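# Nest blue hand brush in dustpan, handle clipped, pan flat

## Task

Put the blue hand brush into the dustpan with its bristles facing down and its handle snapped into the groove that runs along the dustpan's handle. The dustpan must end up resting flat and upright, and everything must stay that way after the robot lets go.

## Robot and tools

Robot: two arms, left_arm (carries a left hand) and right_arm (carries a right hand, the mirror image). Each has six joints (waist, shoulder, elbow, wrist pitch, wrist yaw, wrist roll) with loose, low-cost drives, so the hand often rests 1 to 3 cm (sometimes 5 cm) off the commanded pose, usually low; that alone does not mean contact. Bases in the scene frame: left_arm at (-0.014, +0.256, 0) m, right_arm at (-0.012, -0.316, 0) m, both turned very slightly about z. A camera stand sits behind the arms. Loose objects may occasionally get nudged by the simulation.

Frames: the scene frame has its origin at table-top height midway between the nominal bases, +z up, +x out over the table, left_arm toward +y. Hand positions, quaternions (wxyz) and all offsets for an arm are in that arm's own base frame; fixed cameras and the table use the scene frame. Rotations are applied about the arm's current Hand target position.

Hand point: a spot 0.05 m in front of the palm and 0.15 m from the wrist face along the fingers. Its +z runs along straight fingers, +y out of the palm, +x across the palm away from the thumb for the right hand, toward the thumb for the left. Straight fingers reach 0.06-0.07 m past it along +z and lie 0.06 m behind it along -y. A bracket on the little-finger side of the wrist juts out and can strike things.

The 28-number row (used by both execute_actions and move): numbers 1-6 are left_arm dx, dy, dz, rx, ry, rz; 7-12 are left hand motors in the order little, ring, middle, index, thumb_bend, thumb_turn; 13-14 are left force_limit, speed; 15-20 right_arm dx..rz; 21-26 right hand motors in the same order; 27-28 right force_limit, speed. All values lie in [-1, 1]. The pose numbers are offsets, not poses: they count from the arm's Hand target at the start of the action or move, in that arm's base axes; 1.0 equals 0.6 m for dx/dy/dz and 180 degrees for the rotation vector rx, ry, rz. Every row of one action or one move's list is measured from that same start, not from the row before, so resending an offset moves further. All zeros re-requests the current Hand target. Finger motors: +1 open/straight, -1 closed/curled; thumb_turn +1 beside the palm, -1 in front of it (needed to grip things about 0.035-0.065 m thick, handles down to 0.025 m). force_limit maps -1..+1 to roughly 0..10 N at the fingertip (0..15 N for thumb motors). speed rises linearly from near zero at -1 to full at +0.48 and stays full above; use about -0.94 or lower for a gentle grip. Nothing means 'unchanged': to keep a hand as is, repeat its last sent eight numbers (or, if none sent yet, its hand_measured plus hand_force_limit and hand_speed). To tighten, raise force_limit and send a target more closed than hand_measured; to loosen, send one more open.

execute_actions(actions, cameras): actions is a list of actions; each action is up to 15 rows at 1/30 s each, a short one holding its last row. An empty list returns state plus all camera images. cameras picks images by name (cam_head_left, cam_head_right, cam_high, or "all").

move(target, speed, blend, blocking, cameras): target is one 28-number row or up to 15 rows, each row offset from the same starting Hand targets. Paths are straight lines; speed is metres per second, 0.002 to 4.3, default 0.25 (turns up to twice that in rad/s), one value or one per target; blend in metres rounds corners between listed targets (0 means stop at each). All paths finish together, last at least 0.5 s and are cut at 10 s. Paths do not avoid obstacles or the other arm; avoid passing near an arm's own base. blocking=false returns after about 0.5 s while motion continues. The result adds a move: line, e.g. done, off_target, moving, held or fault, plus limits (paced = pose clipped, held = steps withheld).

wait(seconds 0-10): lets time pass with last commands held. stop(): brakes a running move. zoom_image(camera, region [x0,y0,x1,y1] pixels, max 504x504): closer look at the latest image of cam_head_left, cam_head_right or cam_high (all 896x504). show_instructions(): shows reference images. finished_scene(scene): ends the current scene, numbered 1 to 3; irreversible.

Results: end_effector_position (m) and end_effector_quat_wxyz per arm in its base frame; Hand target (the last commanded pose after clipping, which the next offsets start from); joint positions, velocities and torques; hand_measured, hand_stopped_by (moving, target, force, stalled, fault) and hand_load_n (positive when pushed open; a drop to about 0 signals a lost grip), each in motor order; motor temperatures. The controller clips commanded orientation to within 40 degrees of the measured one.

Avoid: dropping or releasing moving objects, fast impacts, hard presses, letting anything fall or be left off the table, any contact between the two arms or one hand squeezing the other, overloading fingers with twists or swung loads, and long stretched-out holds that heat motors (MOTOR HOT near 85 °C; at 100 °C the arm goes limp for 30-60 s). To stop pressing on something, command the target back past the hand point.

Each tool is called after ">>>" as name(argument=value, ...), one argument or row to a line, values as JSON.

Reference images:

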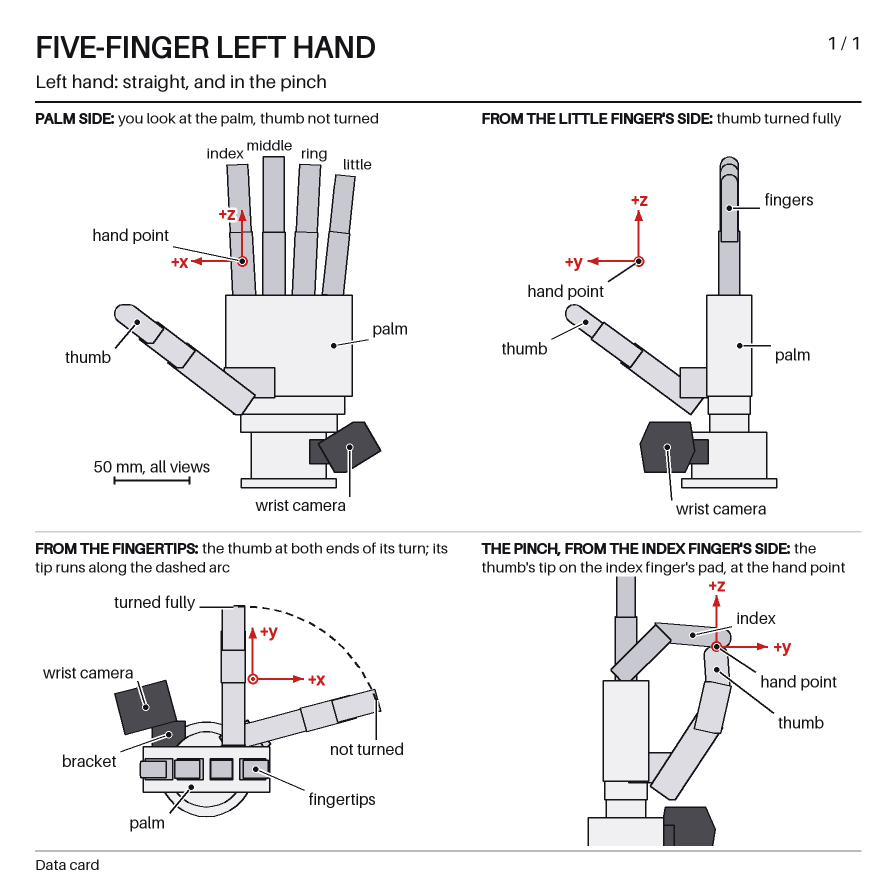

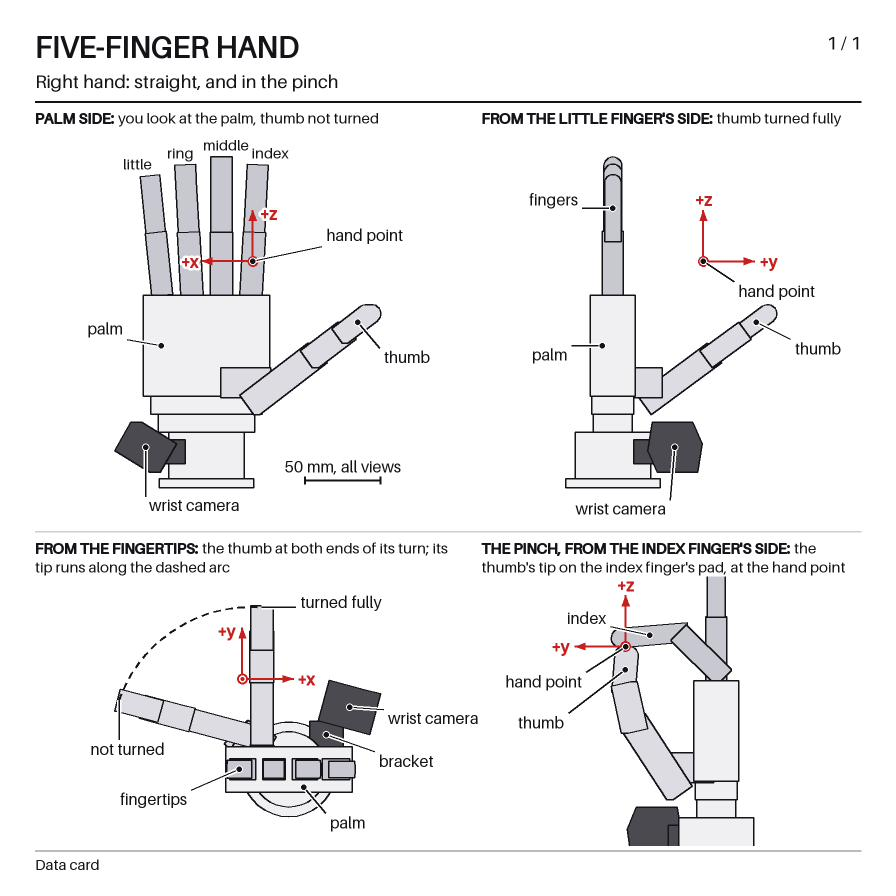

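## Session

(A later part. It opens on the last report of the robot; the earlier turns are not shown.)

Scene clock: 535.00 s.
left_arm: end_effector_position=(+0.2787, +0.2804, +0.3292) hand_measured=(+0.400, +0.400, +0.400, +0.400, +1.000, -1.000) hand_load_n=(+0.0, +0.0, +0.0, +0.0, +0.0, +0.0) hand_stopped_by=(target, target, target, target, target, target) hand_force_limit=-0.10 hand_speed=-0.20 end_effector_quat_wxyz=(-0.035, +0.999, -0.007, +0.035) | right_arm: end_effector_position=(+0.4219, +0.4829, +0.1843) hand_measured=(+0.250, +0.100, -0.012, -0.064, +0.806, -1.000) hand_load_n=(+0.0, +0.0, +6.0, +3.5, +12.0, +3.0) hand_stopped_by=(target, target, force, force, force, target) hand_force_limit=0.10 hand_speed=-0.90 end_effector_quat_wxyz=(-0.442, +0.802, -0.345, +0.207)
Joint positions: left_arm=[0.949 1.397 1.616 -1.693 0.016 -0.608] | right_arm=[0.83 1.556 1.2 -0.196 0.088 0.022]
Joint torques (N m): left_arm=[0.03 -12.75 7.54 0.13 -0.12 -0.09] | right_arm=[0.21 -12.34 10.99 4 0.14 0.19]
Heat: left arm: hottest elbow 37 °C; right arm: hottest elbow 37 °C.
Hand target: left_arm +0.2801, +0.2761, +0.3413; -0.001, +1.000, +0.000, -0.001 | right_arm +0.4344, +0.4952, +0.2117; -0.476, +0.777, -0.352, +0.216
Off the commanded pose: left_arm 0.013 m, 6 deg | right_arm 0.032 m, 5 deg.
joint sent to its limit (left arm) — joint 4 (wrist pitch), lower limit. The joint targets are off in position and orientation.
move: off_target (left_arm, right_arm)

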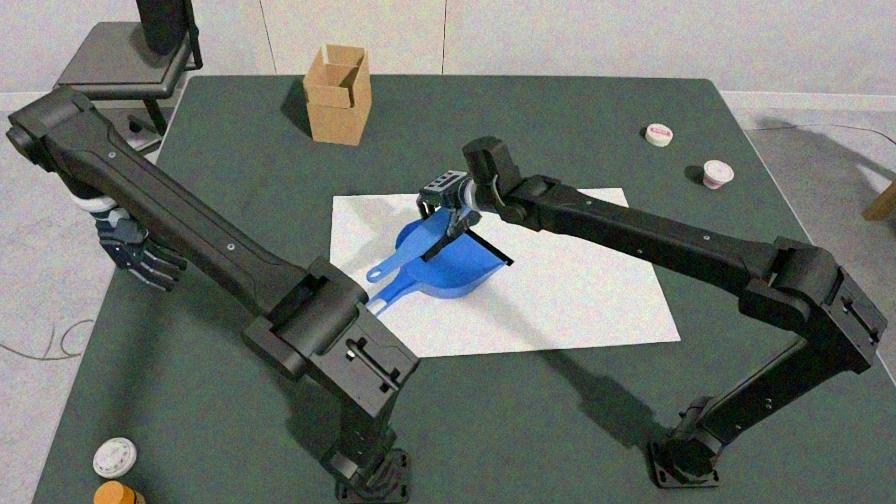

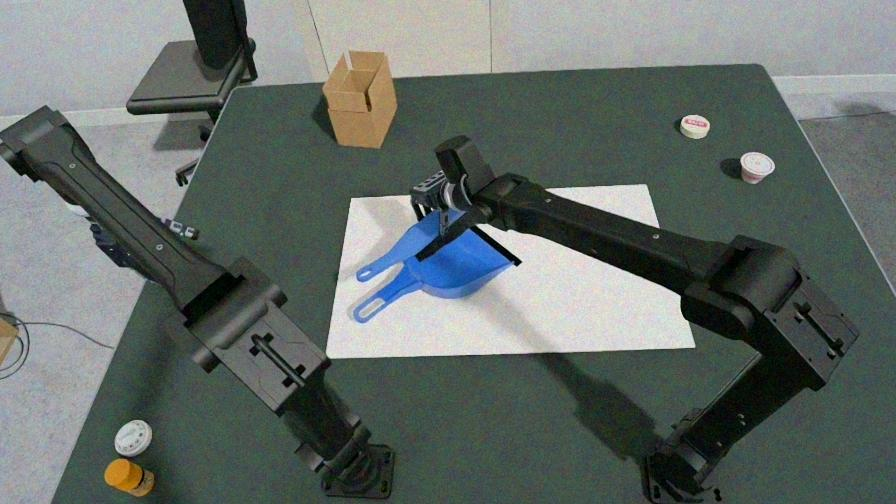

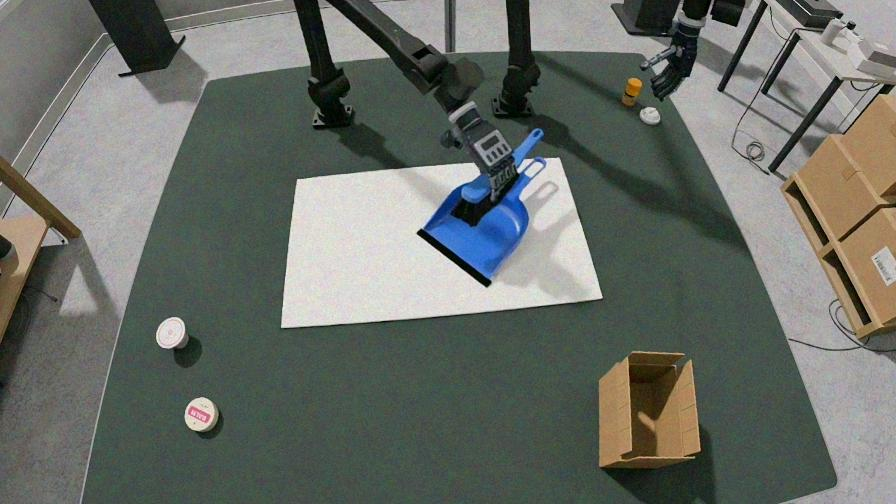

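>>> move(
  target=[0,0,0,0,0,0,0.4,0.4,0.4,0.4,1,-1,-0.1,-0.2,0.0165,0.0055,-0.095,-0.0366,0.0418,0,0.25,0.1,-0.45,-0.5,0.0,-1,0.1,-0.9],
  speed=0.08,
  cameras=["all"],
)

>>> zoom_image(
  camera="cam_high",
  region=[440, 120, 560, 240],
)

>>> zoom_image(
  camera="cam_head_left",
  region=[350, 190, 510, 330],
)

>>> zoom_image(
  camera="cam_head_right",
  region=[340, 190, 500, 330],
)

Scene clock: 570.77 s.
left_arm: end_effector_position=(+0.2787, +0.2804, +0.3292) hand_measured=(+0.400, +0.400, +0.400, +0.400, +1.000, -1.000) hand_load_n=(+0.0, +0.0, +0.0, +0.0, +0.0, +0.0) hand_stopped_by=(target, target, target, target, target, target) hand_force_limit=-0.10 hand_speed=-0.20 end_effector_quat_wxyz=(-0.035, +0.999, -0.007, +0.035) | right_arm: end_effector_position=(+0.4221, +0.4833, +0.1175) hand_measured=(+0.250, +0.100, -0.012, -0.064, +0.806, -1.000) hand_load_n=(+0.0, +0.0, +6.0, +4.0, +11.5, +3.0) hand_stopped_by=(target, target, force, force, force, target) hand_force_limit=0.10 hand_speed=-0.90 end_effector_quat_wxyz=(-0.379, +0.835, -0.358, +0.177)
Joint positions: left_arm=[0.949 1.397 1.616 -1.693 0.016 -0.608] | right_arm=[0.825 1.676 1.24 -0.274 0.074 0.03]
Joint torques (N m): left_arm=[0.09 -12.92 7.53 0.13 -0.12 -0.08] | right_arm=[-1.32 -13.27 14.61 1.58 -0.11 0.19]
Heat: left arm: hottest elbow 38 °C; right arm: hottest elbow 40 °C.
Hand target: left_arm +0.2801, +0.2761, +0.3413; -0.001, +1.000, +0.000, -0.001 | right_arm +0.4443, +0.4985, +0.1547; -0.406, +0.815, -0.370, +0.184
Off the commanded pose: left_arm 0.013 m, 6 deg | right_arm 0.046 m, 4 deg.
joint sent to its limit (left arm) — joint 4 (wrist pitch), lower limit. The joint targets are off in position and orientation.
move: off_target (left_arm, right_arm)

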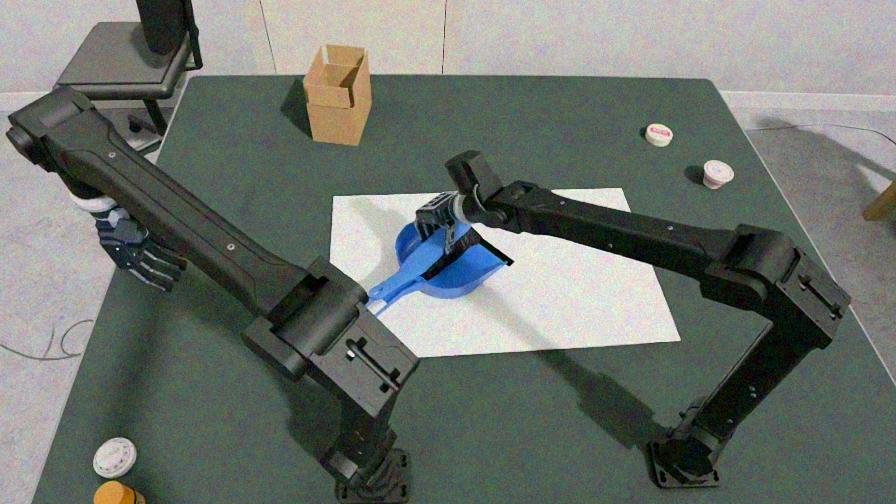

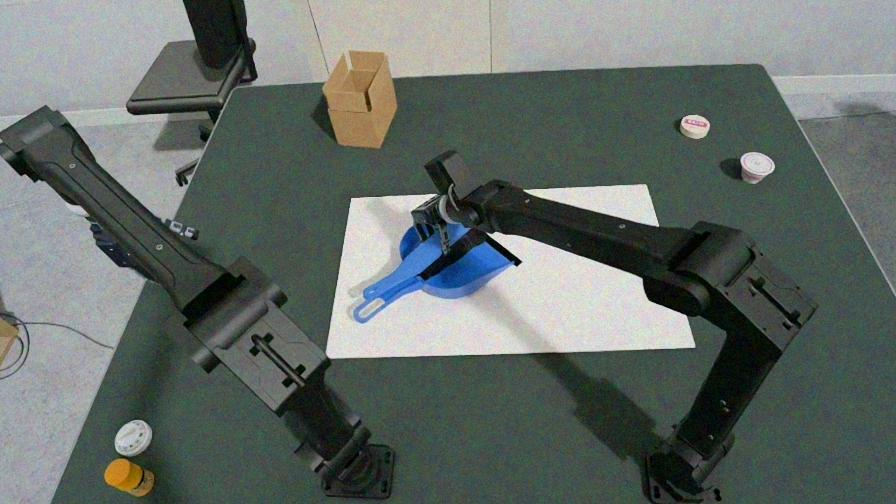

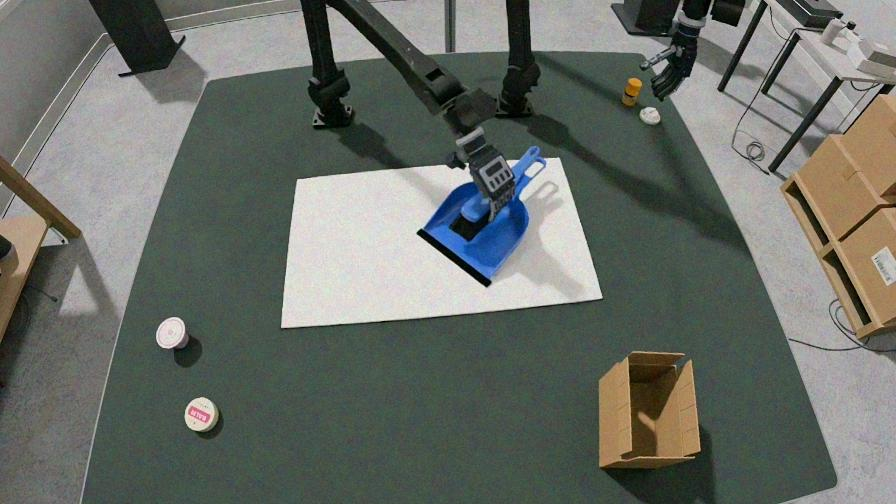

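Scaled by 4.200 from the camera's 896x504 image, which has a finer 1280x720 frame.

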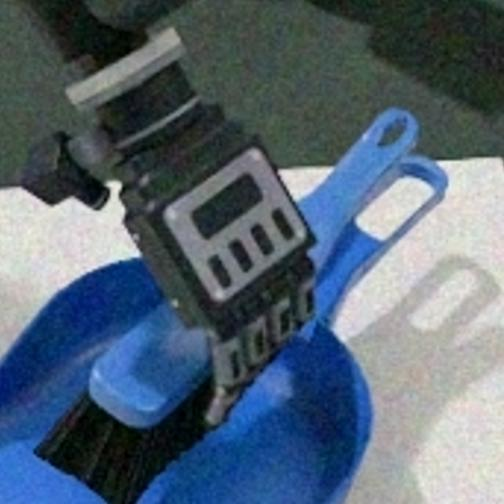

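Scaled by 3.150 from the camera's 896x504 image, which has a finer 1280x720 frame.

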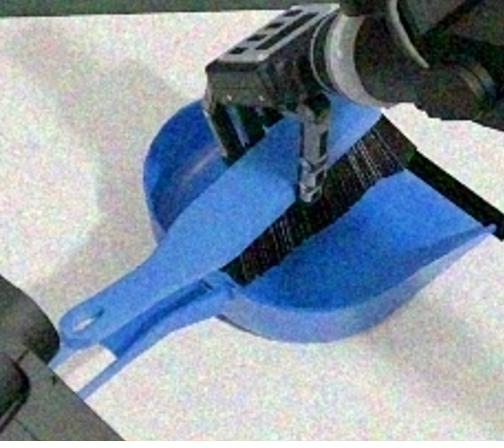

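Scaled by 3.150 from the camera's 896x504 image, which has a finer 1280x720 frame.

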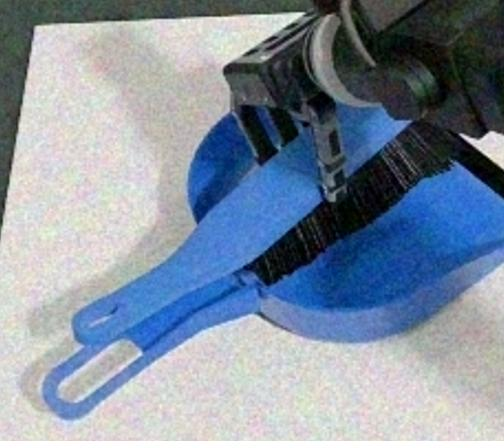

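>>> move(
  target=[0,0,0,0,0,0,0.4,0.4,0.4,0.4,1,-1,-0.1,-0.2,0.02,0.012,-0.03,0,0,-0.004,0.25,0.1,-0.45,-0.5,0.0,-1,0.1,-0.9],
  speed=0.06,
  cameras=["all"],
)

>>> zoom_image(
  camera="cam_high",
  region=[440, 120, 560, 240],
)

>>> zoom_image(
  camera="cam_head_left",
  region=[350, 190, 510, 330],
)

>>> zoom_image(
  camera="cam_head_right",
  region=[340, 190, 500, 330],
)

Scene clock: 579.80 s.
left_arm: end_effector_position=(+0.2787, +0.2804, +0.3292) hand_measured=(+0.400, +0.400, +0.400, +0.400, +1.000, -1.000) hand_load_n=(+0.0, +0.0, +0.0, +0.0, +0.0, +0.0) hand_stopped_by=(target, target, target, target, target, target) hand_force_limit=-0.10 hand_speed=-0.20 end_effector_quat_wxyz=(-0.035, +0.999, -0.007, +0.035) | right_arm: end_effector_position=(+0.4309, +0.4820, +0.0939) hand_measured=(+0.250, +0.100, -0.012, -0.064, +0.806, -1.000) hand_load_n=(+0.0, +0.0, +5.5, +4.0, +11.5, +3.0) hand_stopped_by=(target, target, force, force, force, target) hand_force_limit=0.10 hand_speed=-0.90 end_effector_quat_wxyz=(-0.363, +0.839, -0.367, +0.173)
Joint positions: left_arm=[0.949 1.397 1.616 -1.693 0.016 -0.608] | right_arm=[0.813 1.726 1.255 -0.274 0.073 0.035]
Joint torques (N m): left_arm=[-0.03 -12.81 7.57 0.12 -0.12 -0.07] | right_arm=[-0.44 -14.04 14.32 2.77 0.13 0.22]
Motor temperatures (°C): left_arm=[25 31 38 25 24 28] | right_arm=[28 34 42 27 25 24]
Heat: left arm: hottest elbow 38 °C; right arm: hottest elbow 42 °C.
Hand target: left_arm +0.2801, +0.2761, +0.3413; -0.001, +1.000, +0.000, -0.001 | right_arm +0.4563, +0.5057, +0.1367; -0.405, +0.813, -0.375, +0.187
Off the commanded pose: left_arm 0.013 m, 6 deg | right_arm 0.055 m, 6 deg.
joint sent to its limit (left arm) — joint 4 (wrist pitch), lower limit. The joint targets are off in position and orientation.
move: off_target (left_arm, right_arm)

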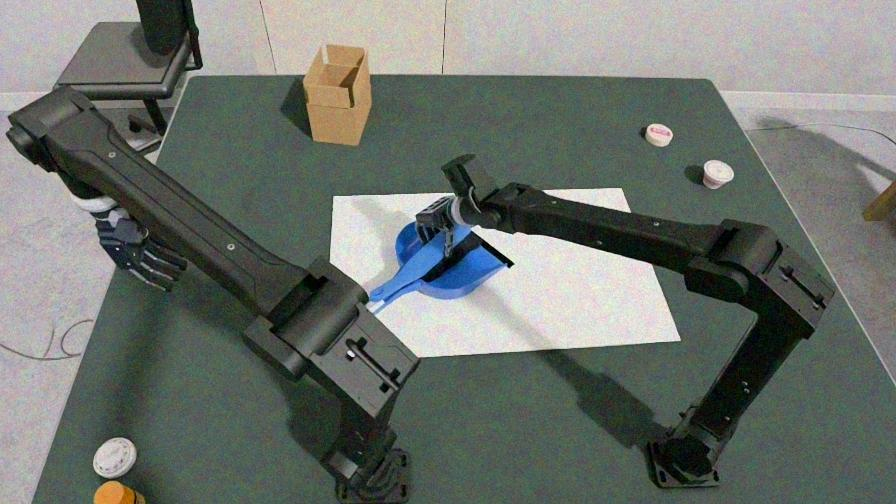

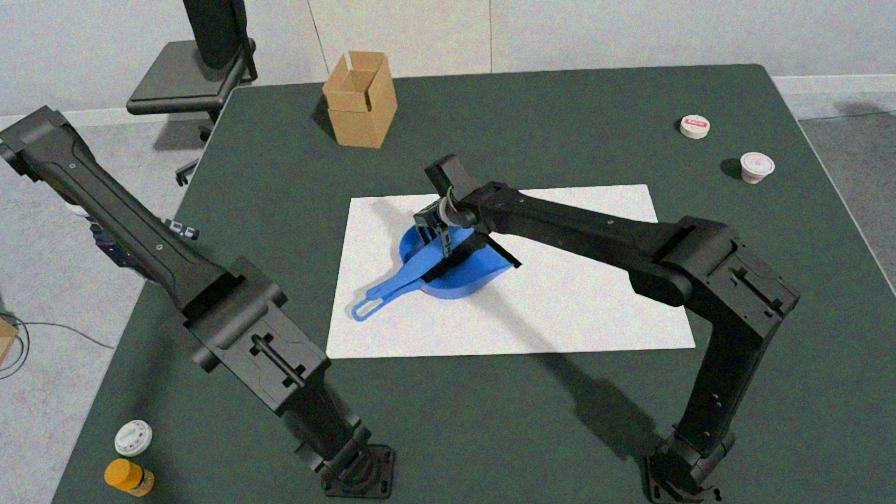

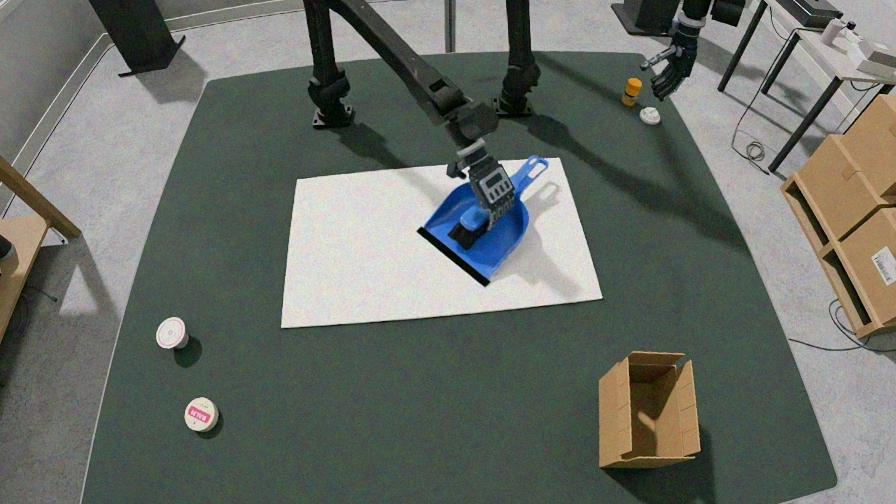

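Scaled by 4.200 from the camera's 896x504 image, which has a finer 1280x720 frame.

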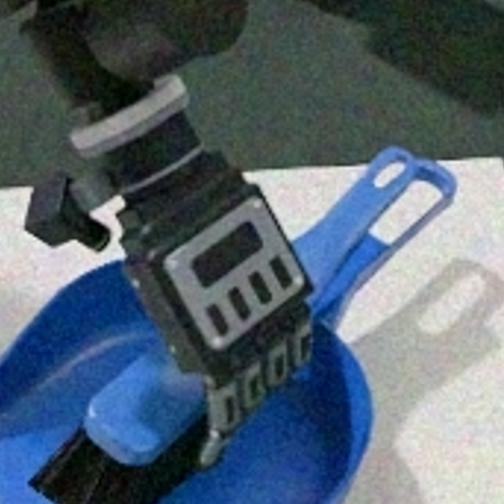

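Scaled by 3.150 from the camera's 896x504 image, which has a finer 1280x720 frame.

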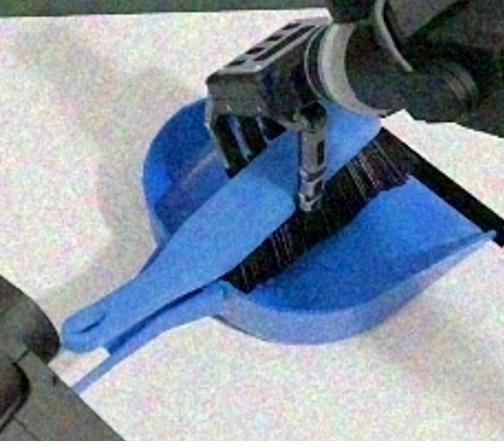

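Scaled by 3.150 from the camera's 896x504 image, which has a finer 1280x720 frame.

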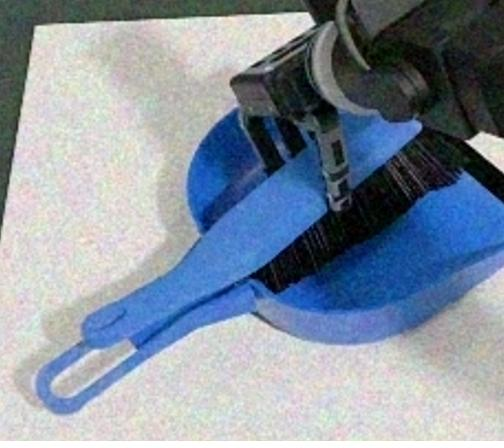

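>>> move(
  target=[0,0,0,0,0,0,0.4,0.4,0.4,0.4,1,-1,-0.1,-0.2,0.0,0.0,0.02,0.0256,-0.0293,0,0.25,0.1,-0.45,-0.5,0.0,-1,0.1,-0.9],
  speed=0.06,
  cameras=["all"],
)

>>> zoom_image(
  camera="cam_high",
  region=[440, 120, 560, 240],
)

>>> zoom_image(
  camera="cam_head_left",
  region=[350, 190, 510, 330],
)

>>> zoom_image(
  camera="cam_head_right",
  region=[340, 190, 500, 330],
)

Scene clock: 590.17 s.
left_arm: end_effector_position=(+0.2787, +0.2804, +0.3292) hand_measured=(+0.400, +0.400, +0.400, +0.400, +1.000, -1.000) hand_load_n=(+0.0, +0.0, +0.0, +0.0, +0.0, +0.0) hand_stopped_by=(target, target, target, target, target, target) hand_force_limit=-0.10 hand_speed=-0.20 end_effector_quat_wxyz=(-0.035, +0.999, -0.007, +0.035) | right_arm: end_effector_position=(+0.4445, +0.4909, +0.1000) hand_measured=(+0.250, +0.100, -0.012, -0.064, +0.806, -1.000) hand_load_n=(+0.0, +0.0, +6.0, +4.0, +11.5, +3.0) hand_stopped_by=(target, target, force, force, force, target) hand_force_limit=0.10 hand_speed=-0.90 end_effector_quat_wxyz=(-0.407, +0.816, -0.363, +0.194)
Joint positions: left_arm=[0.949 1.397 1.616 -1.693 0.016 -0.608] | right_arm=[0.81 1.723 1.215 -0.13 0.082 0.035]
Joint torques (N m): left_arm=[0.03 -12.86 7.51 0.16 -0.12 -0.09] | right_arm=[-0.85 -16.97 10.1 3.88 0.16 0.12]
Heat: left arm: hottest elbow 38 °C; right arm: hottest elbow 41 °C.
Hand target: left_arm +0.2801, +0.2761, +0.3413; -0.001, +1.000, +0.000, -0.001 | right_arm +0.4563, +0.5057, +0.1487; -0.454, +0.786, -0.363, +0.209
Off the commanded pose: left_arm 0.013 m, 6 deg | right_arm 0.052 m, 7 deg.
joint sent to its limit (left arm) — joint 4 (wrist pitch), lower limit. The joint targets are off in position and orientation.
move: off_target (left_arm, right_arm)

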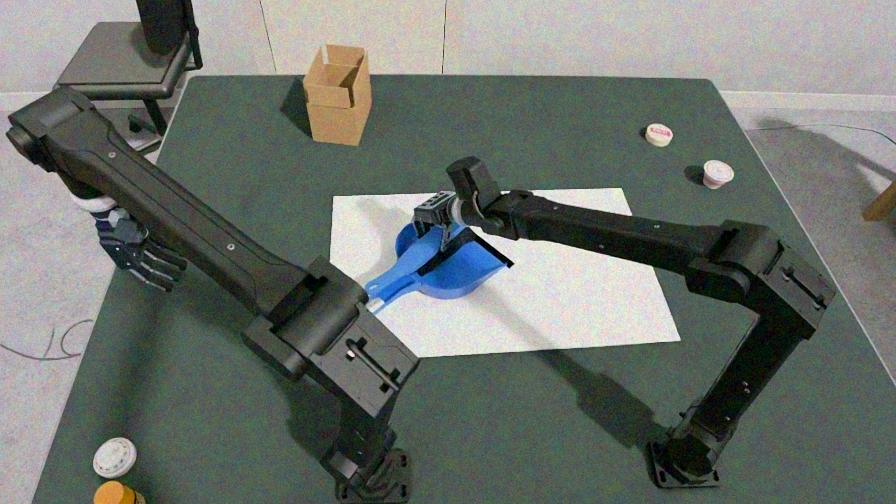

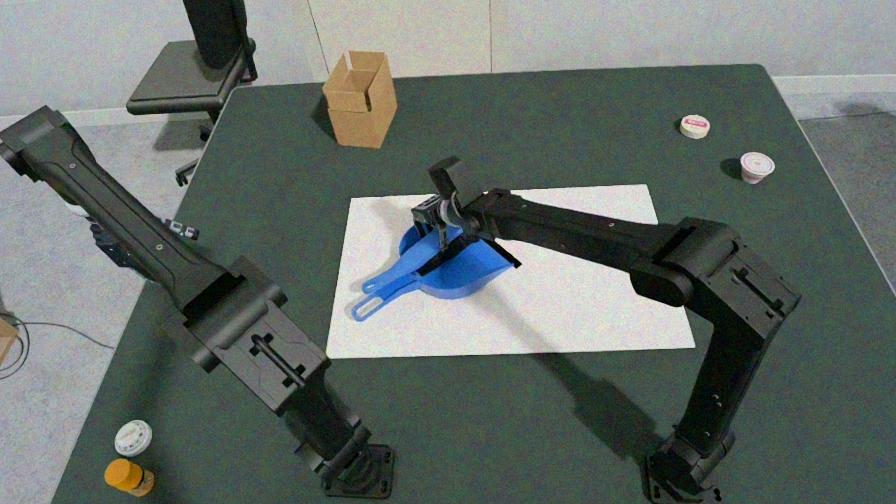

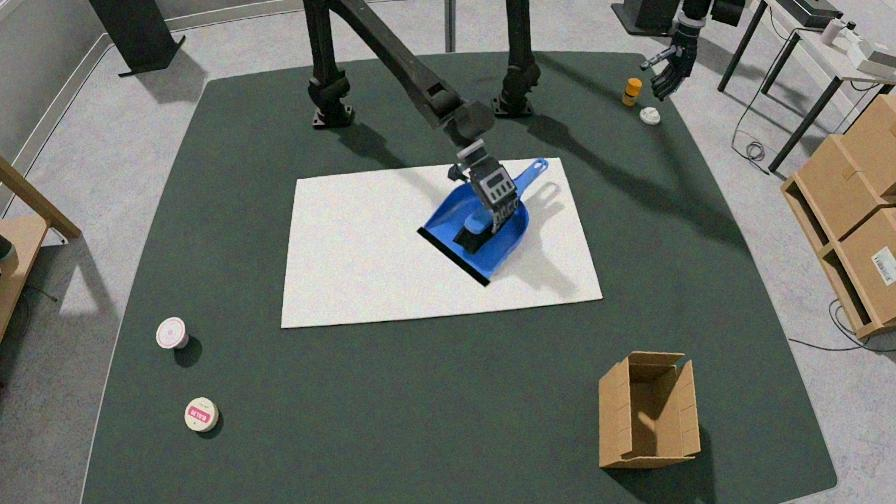

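Scaled by 4.200 from the camera's 896x504 image, which has a finer 1280x720 frame.

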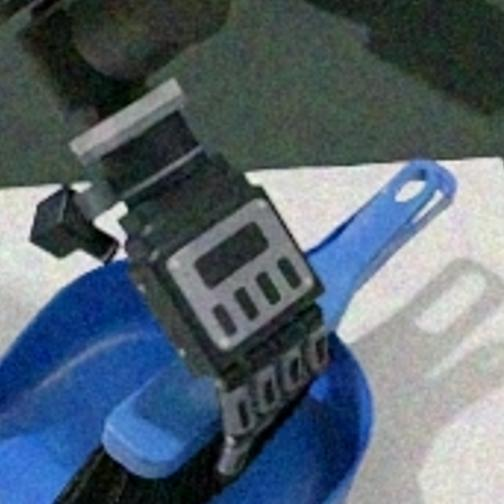

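Scaled by 3.150 from the camera's 896x504 image, which has a finer 1280x720 frame.

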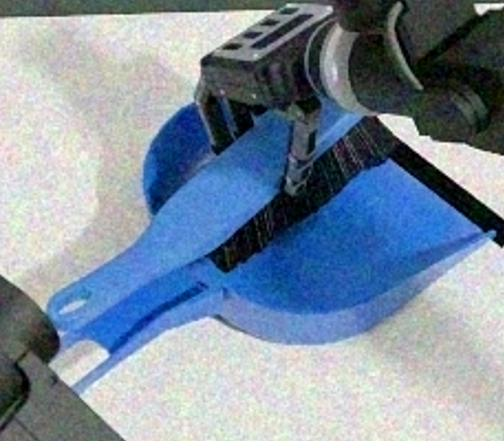

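Scaled by 3.150 from the camera's 896x504 image, which has a finer 1280x720 frame.

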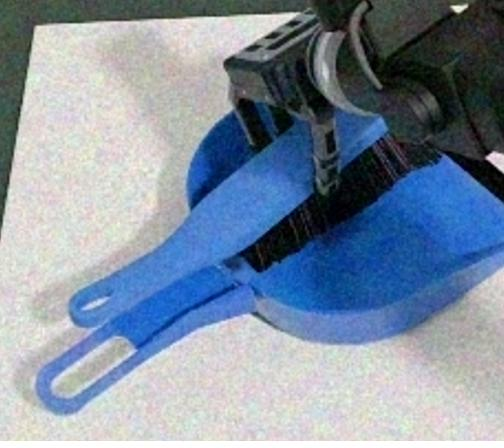

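>>> move(
  target=[0,0,0,0,0,0,0.4,0.4,0.4,0.4,1,-1,-0.1,-0.2,-0.028,-0.0125,-0.025,0,0,0,0.25,0.1,-0.45,-0.5,0.0,-1,0.1,-0.9],
  speed=0.06,
)

Scene clock: 601.13 s.
left_arm: end_effector_position=(+0.2787, +0.2804, +0.3292) hand_measured=(+0.400, +0.400, +0.400, +0.400, +1.000, -1.000) hand_load_n=(+0.0, +0.0, +0.0, +0.0, +0.0, +0.0) hand_stopped_by=(target, target, target, target, target, target) hand_force_limit=-0.10 hand_speed=-0.20 end_effector_quat_wxyz=(-0.035, +0.999, -0.007, +0.035) | right_arm: end_effector_position=(+0.4298, +0.4811, +0.0873) hand_measured=(+0.250, +0.100, -0.012, -0.064, +0.806, -1.000) hand_load_n=(+0.0, +0.0, +6.0, +4.0, +11.5, +3.0) hand_stopped_by=(target, target, force, force, force, target) hand_force_limit=0.10 hand_speed=-0.90 end_effector_quat_wxyz=(-0.407, +0.816, -0.362, +0.196)
Joint positions: left_arm=[0.949 1.397 1.616 -1.693 0.016 -0.608] | right_arm=[0.819 1.7 1.144 -0.081 0.092 0.036]
Joint torques (N m): left_arm=[0.15 -12.92 7.54 0.12 -0.12 -0.08] | right_arm=[0.32 -16.44 9.81 3.89 0.13 0.2]
Heat: left arm: hottest elbow 38 °C; right arm: hottest elbow 40 °C.
Hand target: left_arm +0.2801, +0.2761, +0.3413; -0.001, +1.000, +0.000, -0.001 | right_arm +0.4395, +0.4982, +0.1337; -0.454, +0.786, -0.363, +0.209
Off the commanded pose: left_arm 0.013 m, 6 deg | right_arm 0.050 m, 7 deg.
joint sent to its limit (left arm) — joint 4 (wrist pitch), lower limit. The joint targets are off in position and orientation.
move: off_target (left_arm, right_arm)

>>> move(
  target=[0,0,0,0,0,0,0.4,0.4,0.4,0.4,1,-1,-0.1,-0.2,0,0.003,-0.02,0,0,0,0.25,0.1,-0.45,-0.5,0.0,-1,0.1,-0.9],
  speed=0.05,
  cameras=["all"],
)

>>> zoom_image(
  camera="cam_high",
  region=[440, 120, 560, 240],
)

>>> zoom_image(
  camera="cam_head_left",
  region=[350, 190, 510, 330],
)

>>> zoom_image(
  camera="cam_head_right",
  region=[340, 190, 500, 330],
)

Scene clock: 605.43 s.
left_arm: end_effector_position=(+0.2787, +0.2804, +0.3292) hand_measured=(+0.400, +0.400, +0.400, +0.400, +1.000, -1.000) hand_load_n=(+0.0, +0.0, +0.0, +0.0, -0.5, +0.0) hand_stopped_by=(target, target, target, target, target, target) hand_force_limit=-0.10 hand_speed=-0.20 end_effector_quat_wxyz=(-0.035, +0.999, -0.007, +0.035) | right_arm: end_effector_position=(+0.4311, +0.4821, +0.0872) hand_measured=(+0.250, +0.100, -0.012, -0.064, +0.806, -1.000) hand_load_n=(+0.0, +0.0, +6.0, +4.0, +11.5, +2.5) hand_stopped_by=(target, target, force, force, force, target) hand_force_limit=0.10 hand_speed=-0.90 end_effector_quat_wxyz=(-0.414, +0.811, -0.361, +0.199)
Joint positions: left_arm=[0.949 1.397 1.616 -1.693 0.016 -0.608] | right_arm=[0.819 1.7 1.134 -0.052 0.094 0.036]
Joint torques (N m): left_arm=[0.09 -12.98 7.51 0.16 -0.12 -0.08] | right_arm=[0.44 -14.45 9.87 3.89 0.15 0.19]
Heat: left arm: hottest elbow 38 °C; right arm: hottest elbow 40 °C.
Hand target: left_arm +0.2801, +0.2761, +0.3413; -0.001, +1.000, +0.000, -0.001 | right_arm +0.4395, +0.5000, +0.1217; -0.454, +0.786, -0.363, +0.209
Off the commanded pose: left_arm 0.013 m, 6 deg | right_arm 0.040 m, 5 deg.
joint sent to its limit (left arm) — joint 4 (wrist pitch), lower limit. The joint targets are off in position and orientation.
move: off_target (left_arm, right_arm)

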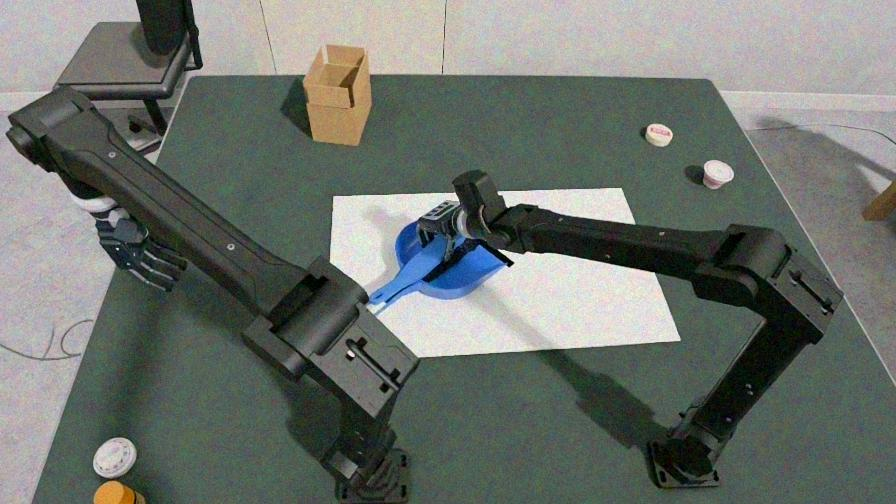

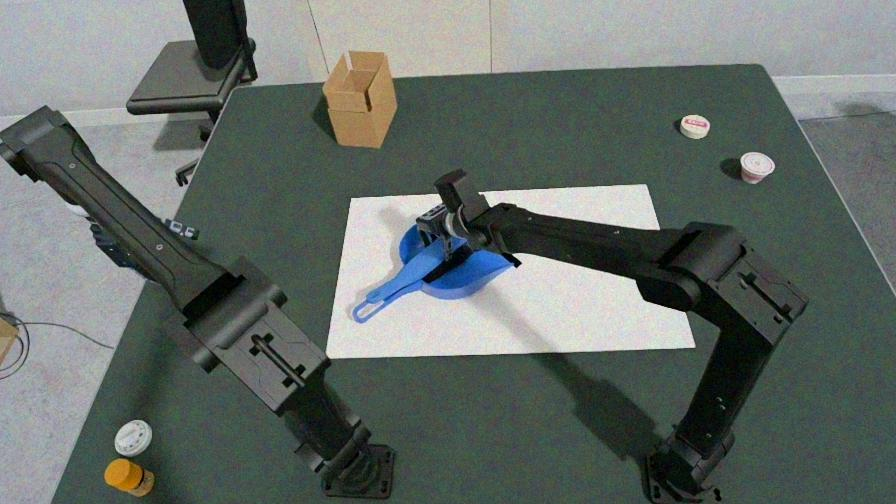

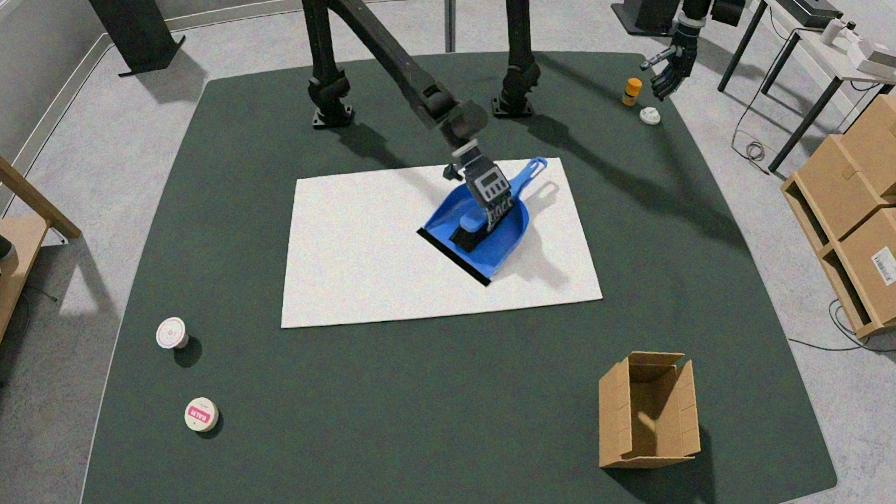

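Scaled by 4.200 from the camera's 896x504 image, which has a finer 1280x720 frame.

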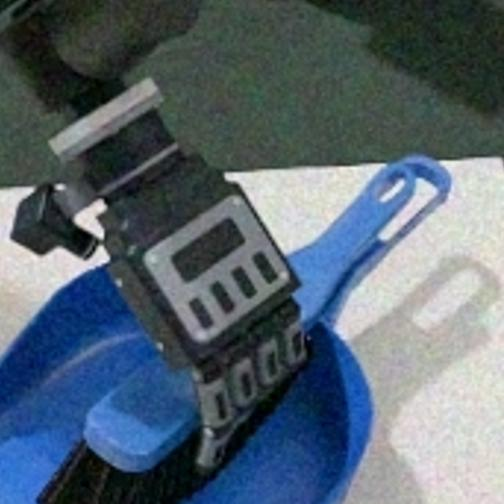

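Scaled by 3.150 from the camera's 896x504 image, which has a finer 1280x720 frame.

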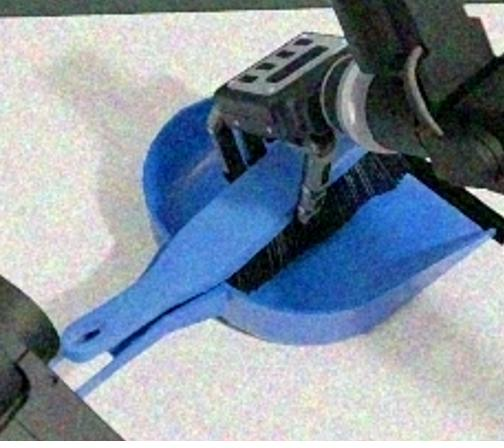

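Scaled by 3.150 from the camera's 896x504 image, which has a finer 1280x720 frame.

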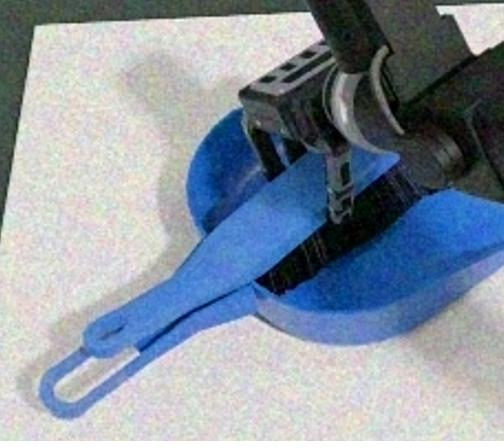

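>>> move(
  target=[0,0,0,0,0,0,0.4,0.4,0.4,0.4,1,-1,-0.1,-0.2,-0.005,0.005,-0.02,0,0,0,0.25,0.1,-0.45,-0.5,0.0,-1,0.1,-0.9],
  speed=0.05,
)

Scene clock: 609.73 s.
left_arm: end_effector_position=(+0.2787, +0.2804, +0.3292) hand_measured=(+0.400, +0.400, +0.400, +0.400, +1.000, -1.000) hand_load_n=(+0.0, +0.0, +0.0, +0.0, +0.0, +0.0) hand_stopped_by=(target, target, target, target, target, target) hand_force_limit=-0.10 hand_speed=-0.20 end_effector_quat_wxyz=(-0.035, +0.999, -0.007, +0.035) | right_arm: end_effector_position=(+0.4312, +0.4825, +0.0857) hand_measured=(+0.250, +0.100, -0.012, -0.064, +0.806, -1.000) hand_load_n=(+0.0, +0.0, +6.0, +4.0, +12.0, +2.5) hand_stopped_by=(target, target, force, force, force, target) hand_force_limit=0.10 hand_speed=-0.90 end_effector_quat_wxyz=(-0.420, +0.807, -0.361, +0.204)
Joint positions: left_arm=[0.949 1.397 1.616 -1.693 0.016 -0.608] | right_arm=[0.822 1.7 1.12 -0.023 0.103 0.038]
Joint torques (N m): left_arm=[0.03 -13.04 7.49 0.12 -0.12 -0.09] | right_arm=[0.62 -13.68 9.72 3.9 0.14 0.21]
Heat: left arm: hottest elbow 38 °C; right arm: hottest elbow 40 °C.
Hand target: left_arm +0.2801, +0.2761, +0.3413; -0.001, +1.000, +0.000, -0.001 | right_arm +0.4365, +0.5030, +0.1097; -0.454, +0.786, -0.363, +0.209
Off the commanded pose: left_arm 0.013 m, 6 deg | right_arm 0.032 m, 5 deg.
joint sent to its limit (left arm) — joint 4 (wrist pitch), lower limit. The joint targets are off in position and orientation.
move: off_target (left_arm, right_arm)

>>> move(
  target=[0,0,0,0,0,0,0.4,0.4,0.4,0.4,1,-1,-0.1,-0.2,-0.003,0.003,-0.025,0,0,0,0.25,0.1,-0.45,-0.5,0.0,-1,0.1,-0.9],
  speed=0.05,
  cameras=["all"],
)

>>> zoom_image(
  camera="cam_high",
  region=[440, 120, 560, 240],
)

>>> zoom_image(
  camera="cam_head_left",
  region=[350, 190, 510, 330],
)

>>> zoom_image(
  camera="cam_head_right",
  region=[340, 190, 500, 330],
)

Scene clock: 612.67 s.
left_arm: end_effector_position=(+0.2787, +0.2804, +0.3292) hand_measured=(+0.400, +0.400, +0.400, +0.400, +1.000, -1.000) hand_load_n=(+0.0, +0.0, +0.0, +0.0, +0.0, +0.0) hand_stopped_by=(target, target, target, target, target, target) hand_force_limit=-0.10 hand_speed=-0.20 end_effector_quat_wxyz=(-0.035, +0.999, -0.007, +0.035) | right_arm: end_effector_position=(+0.4314, +0.4847, +0.0777) hand_measured=(+0.250, +0.100, -0.012, -0.064, +0.806, -1.000) hand_load_n=(+0.0, +0.0, +6.5, +3.5, +12.0, +2.5) hand_stopped_by=(target, target, force, force, force, target) hand_force_limit=0.10 hand_speed=-0.90 end_effector_quat_wxyz=(-0.425, +0.804, -0.362, +0.206)
Joint positions: left_arm=[0.949 1.397 1.616 -1.693 0.016 -0.608] | right_arm=[0.825 1.714 1.106 0.017 0.108 0.042]
Joint torques (N m): left_arm=[0.15 -12.92 7.53 0.12 -0.12 -0.09] | right_arm=[0.85 -12.69 9.36 4.04 0.12 0.2]
Heat: left arm: hottest elbow 38 °C; right arm: hottest elbow 40 °C.
Hand target: left_arm +0.2801, +0.2761, +0.3413; -0.001, +1.000, +0.000, -0.001 | right_arm +0.4347, +0.5048, +0.0947; -0.454, +0.786, -0.363, +0.209
Off the commanded pose: left_arm 0.013 m, 6 deg | right_arm 0.026 m, 4 deg.
joint sent to its limit (left arm) — joint 4 (wrist pitch), lower limit. The joint targets are off in position and orientation.
move: off_target (left_arm, right_arm)

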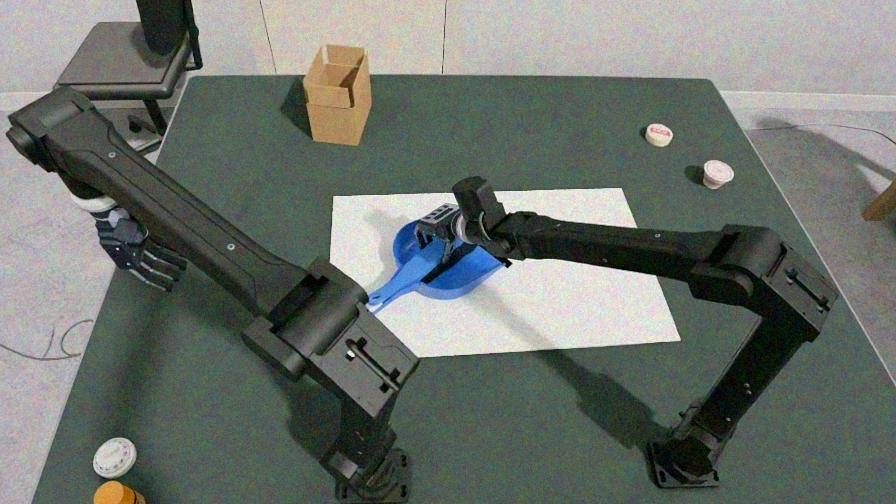

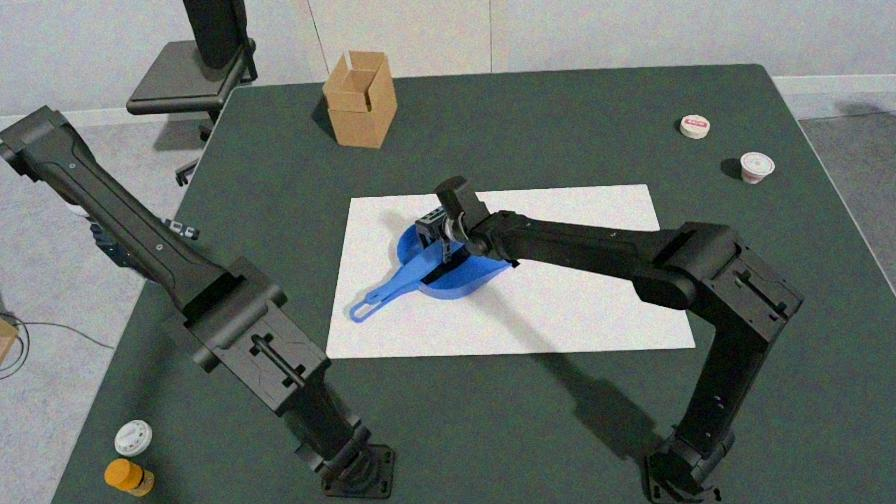

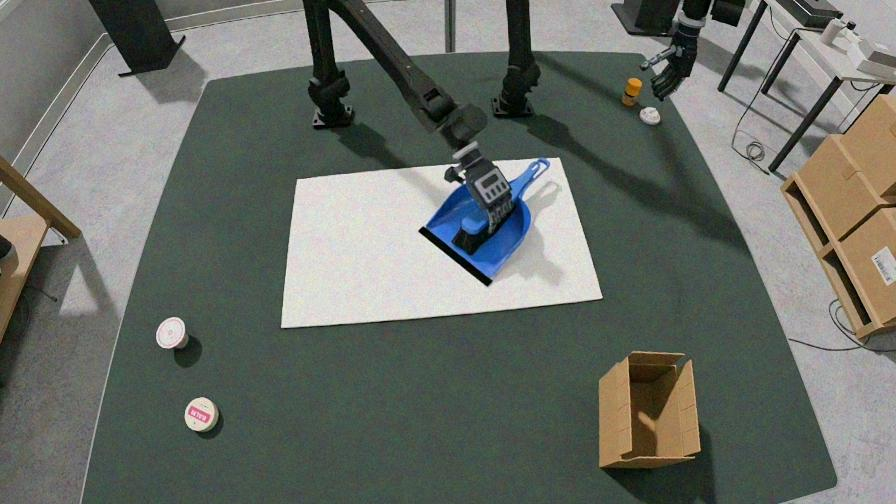

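Scaled by 4.200 from the camera's 896x504 image, which has a finer 1280x720 frame.

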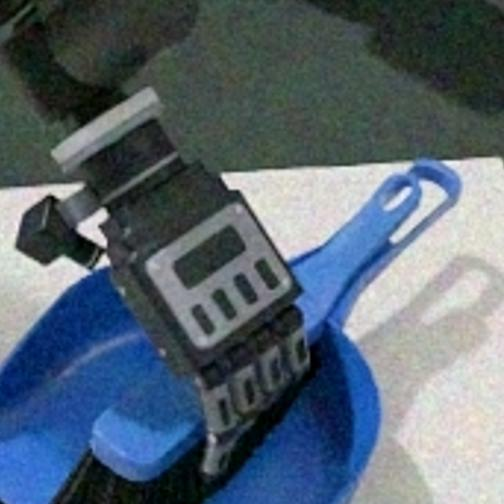

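Scaled by 3.150 from the camera's 896x504 image, which has a finer 1280x720 frame.

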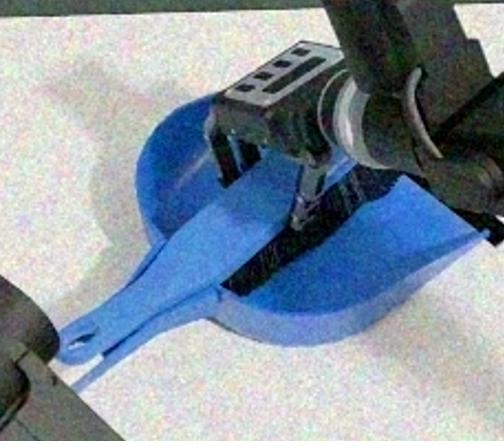

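Scaled by 3.150 from the camera's 896x504 image, which has a finer 1280x720 frame.

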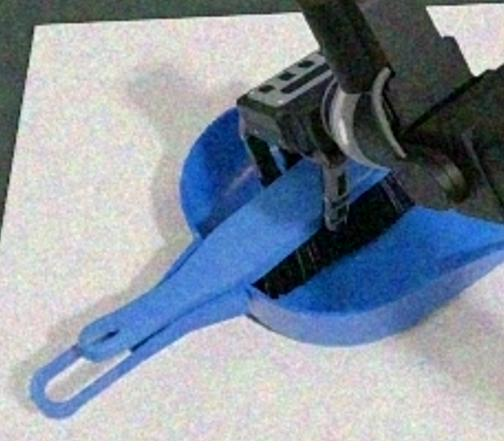

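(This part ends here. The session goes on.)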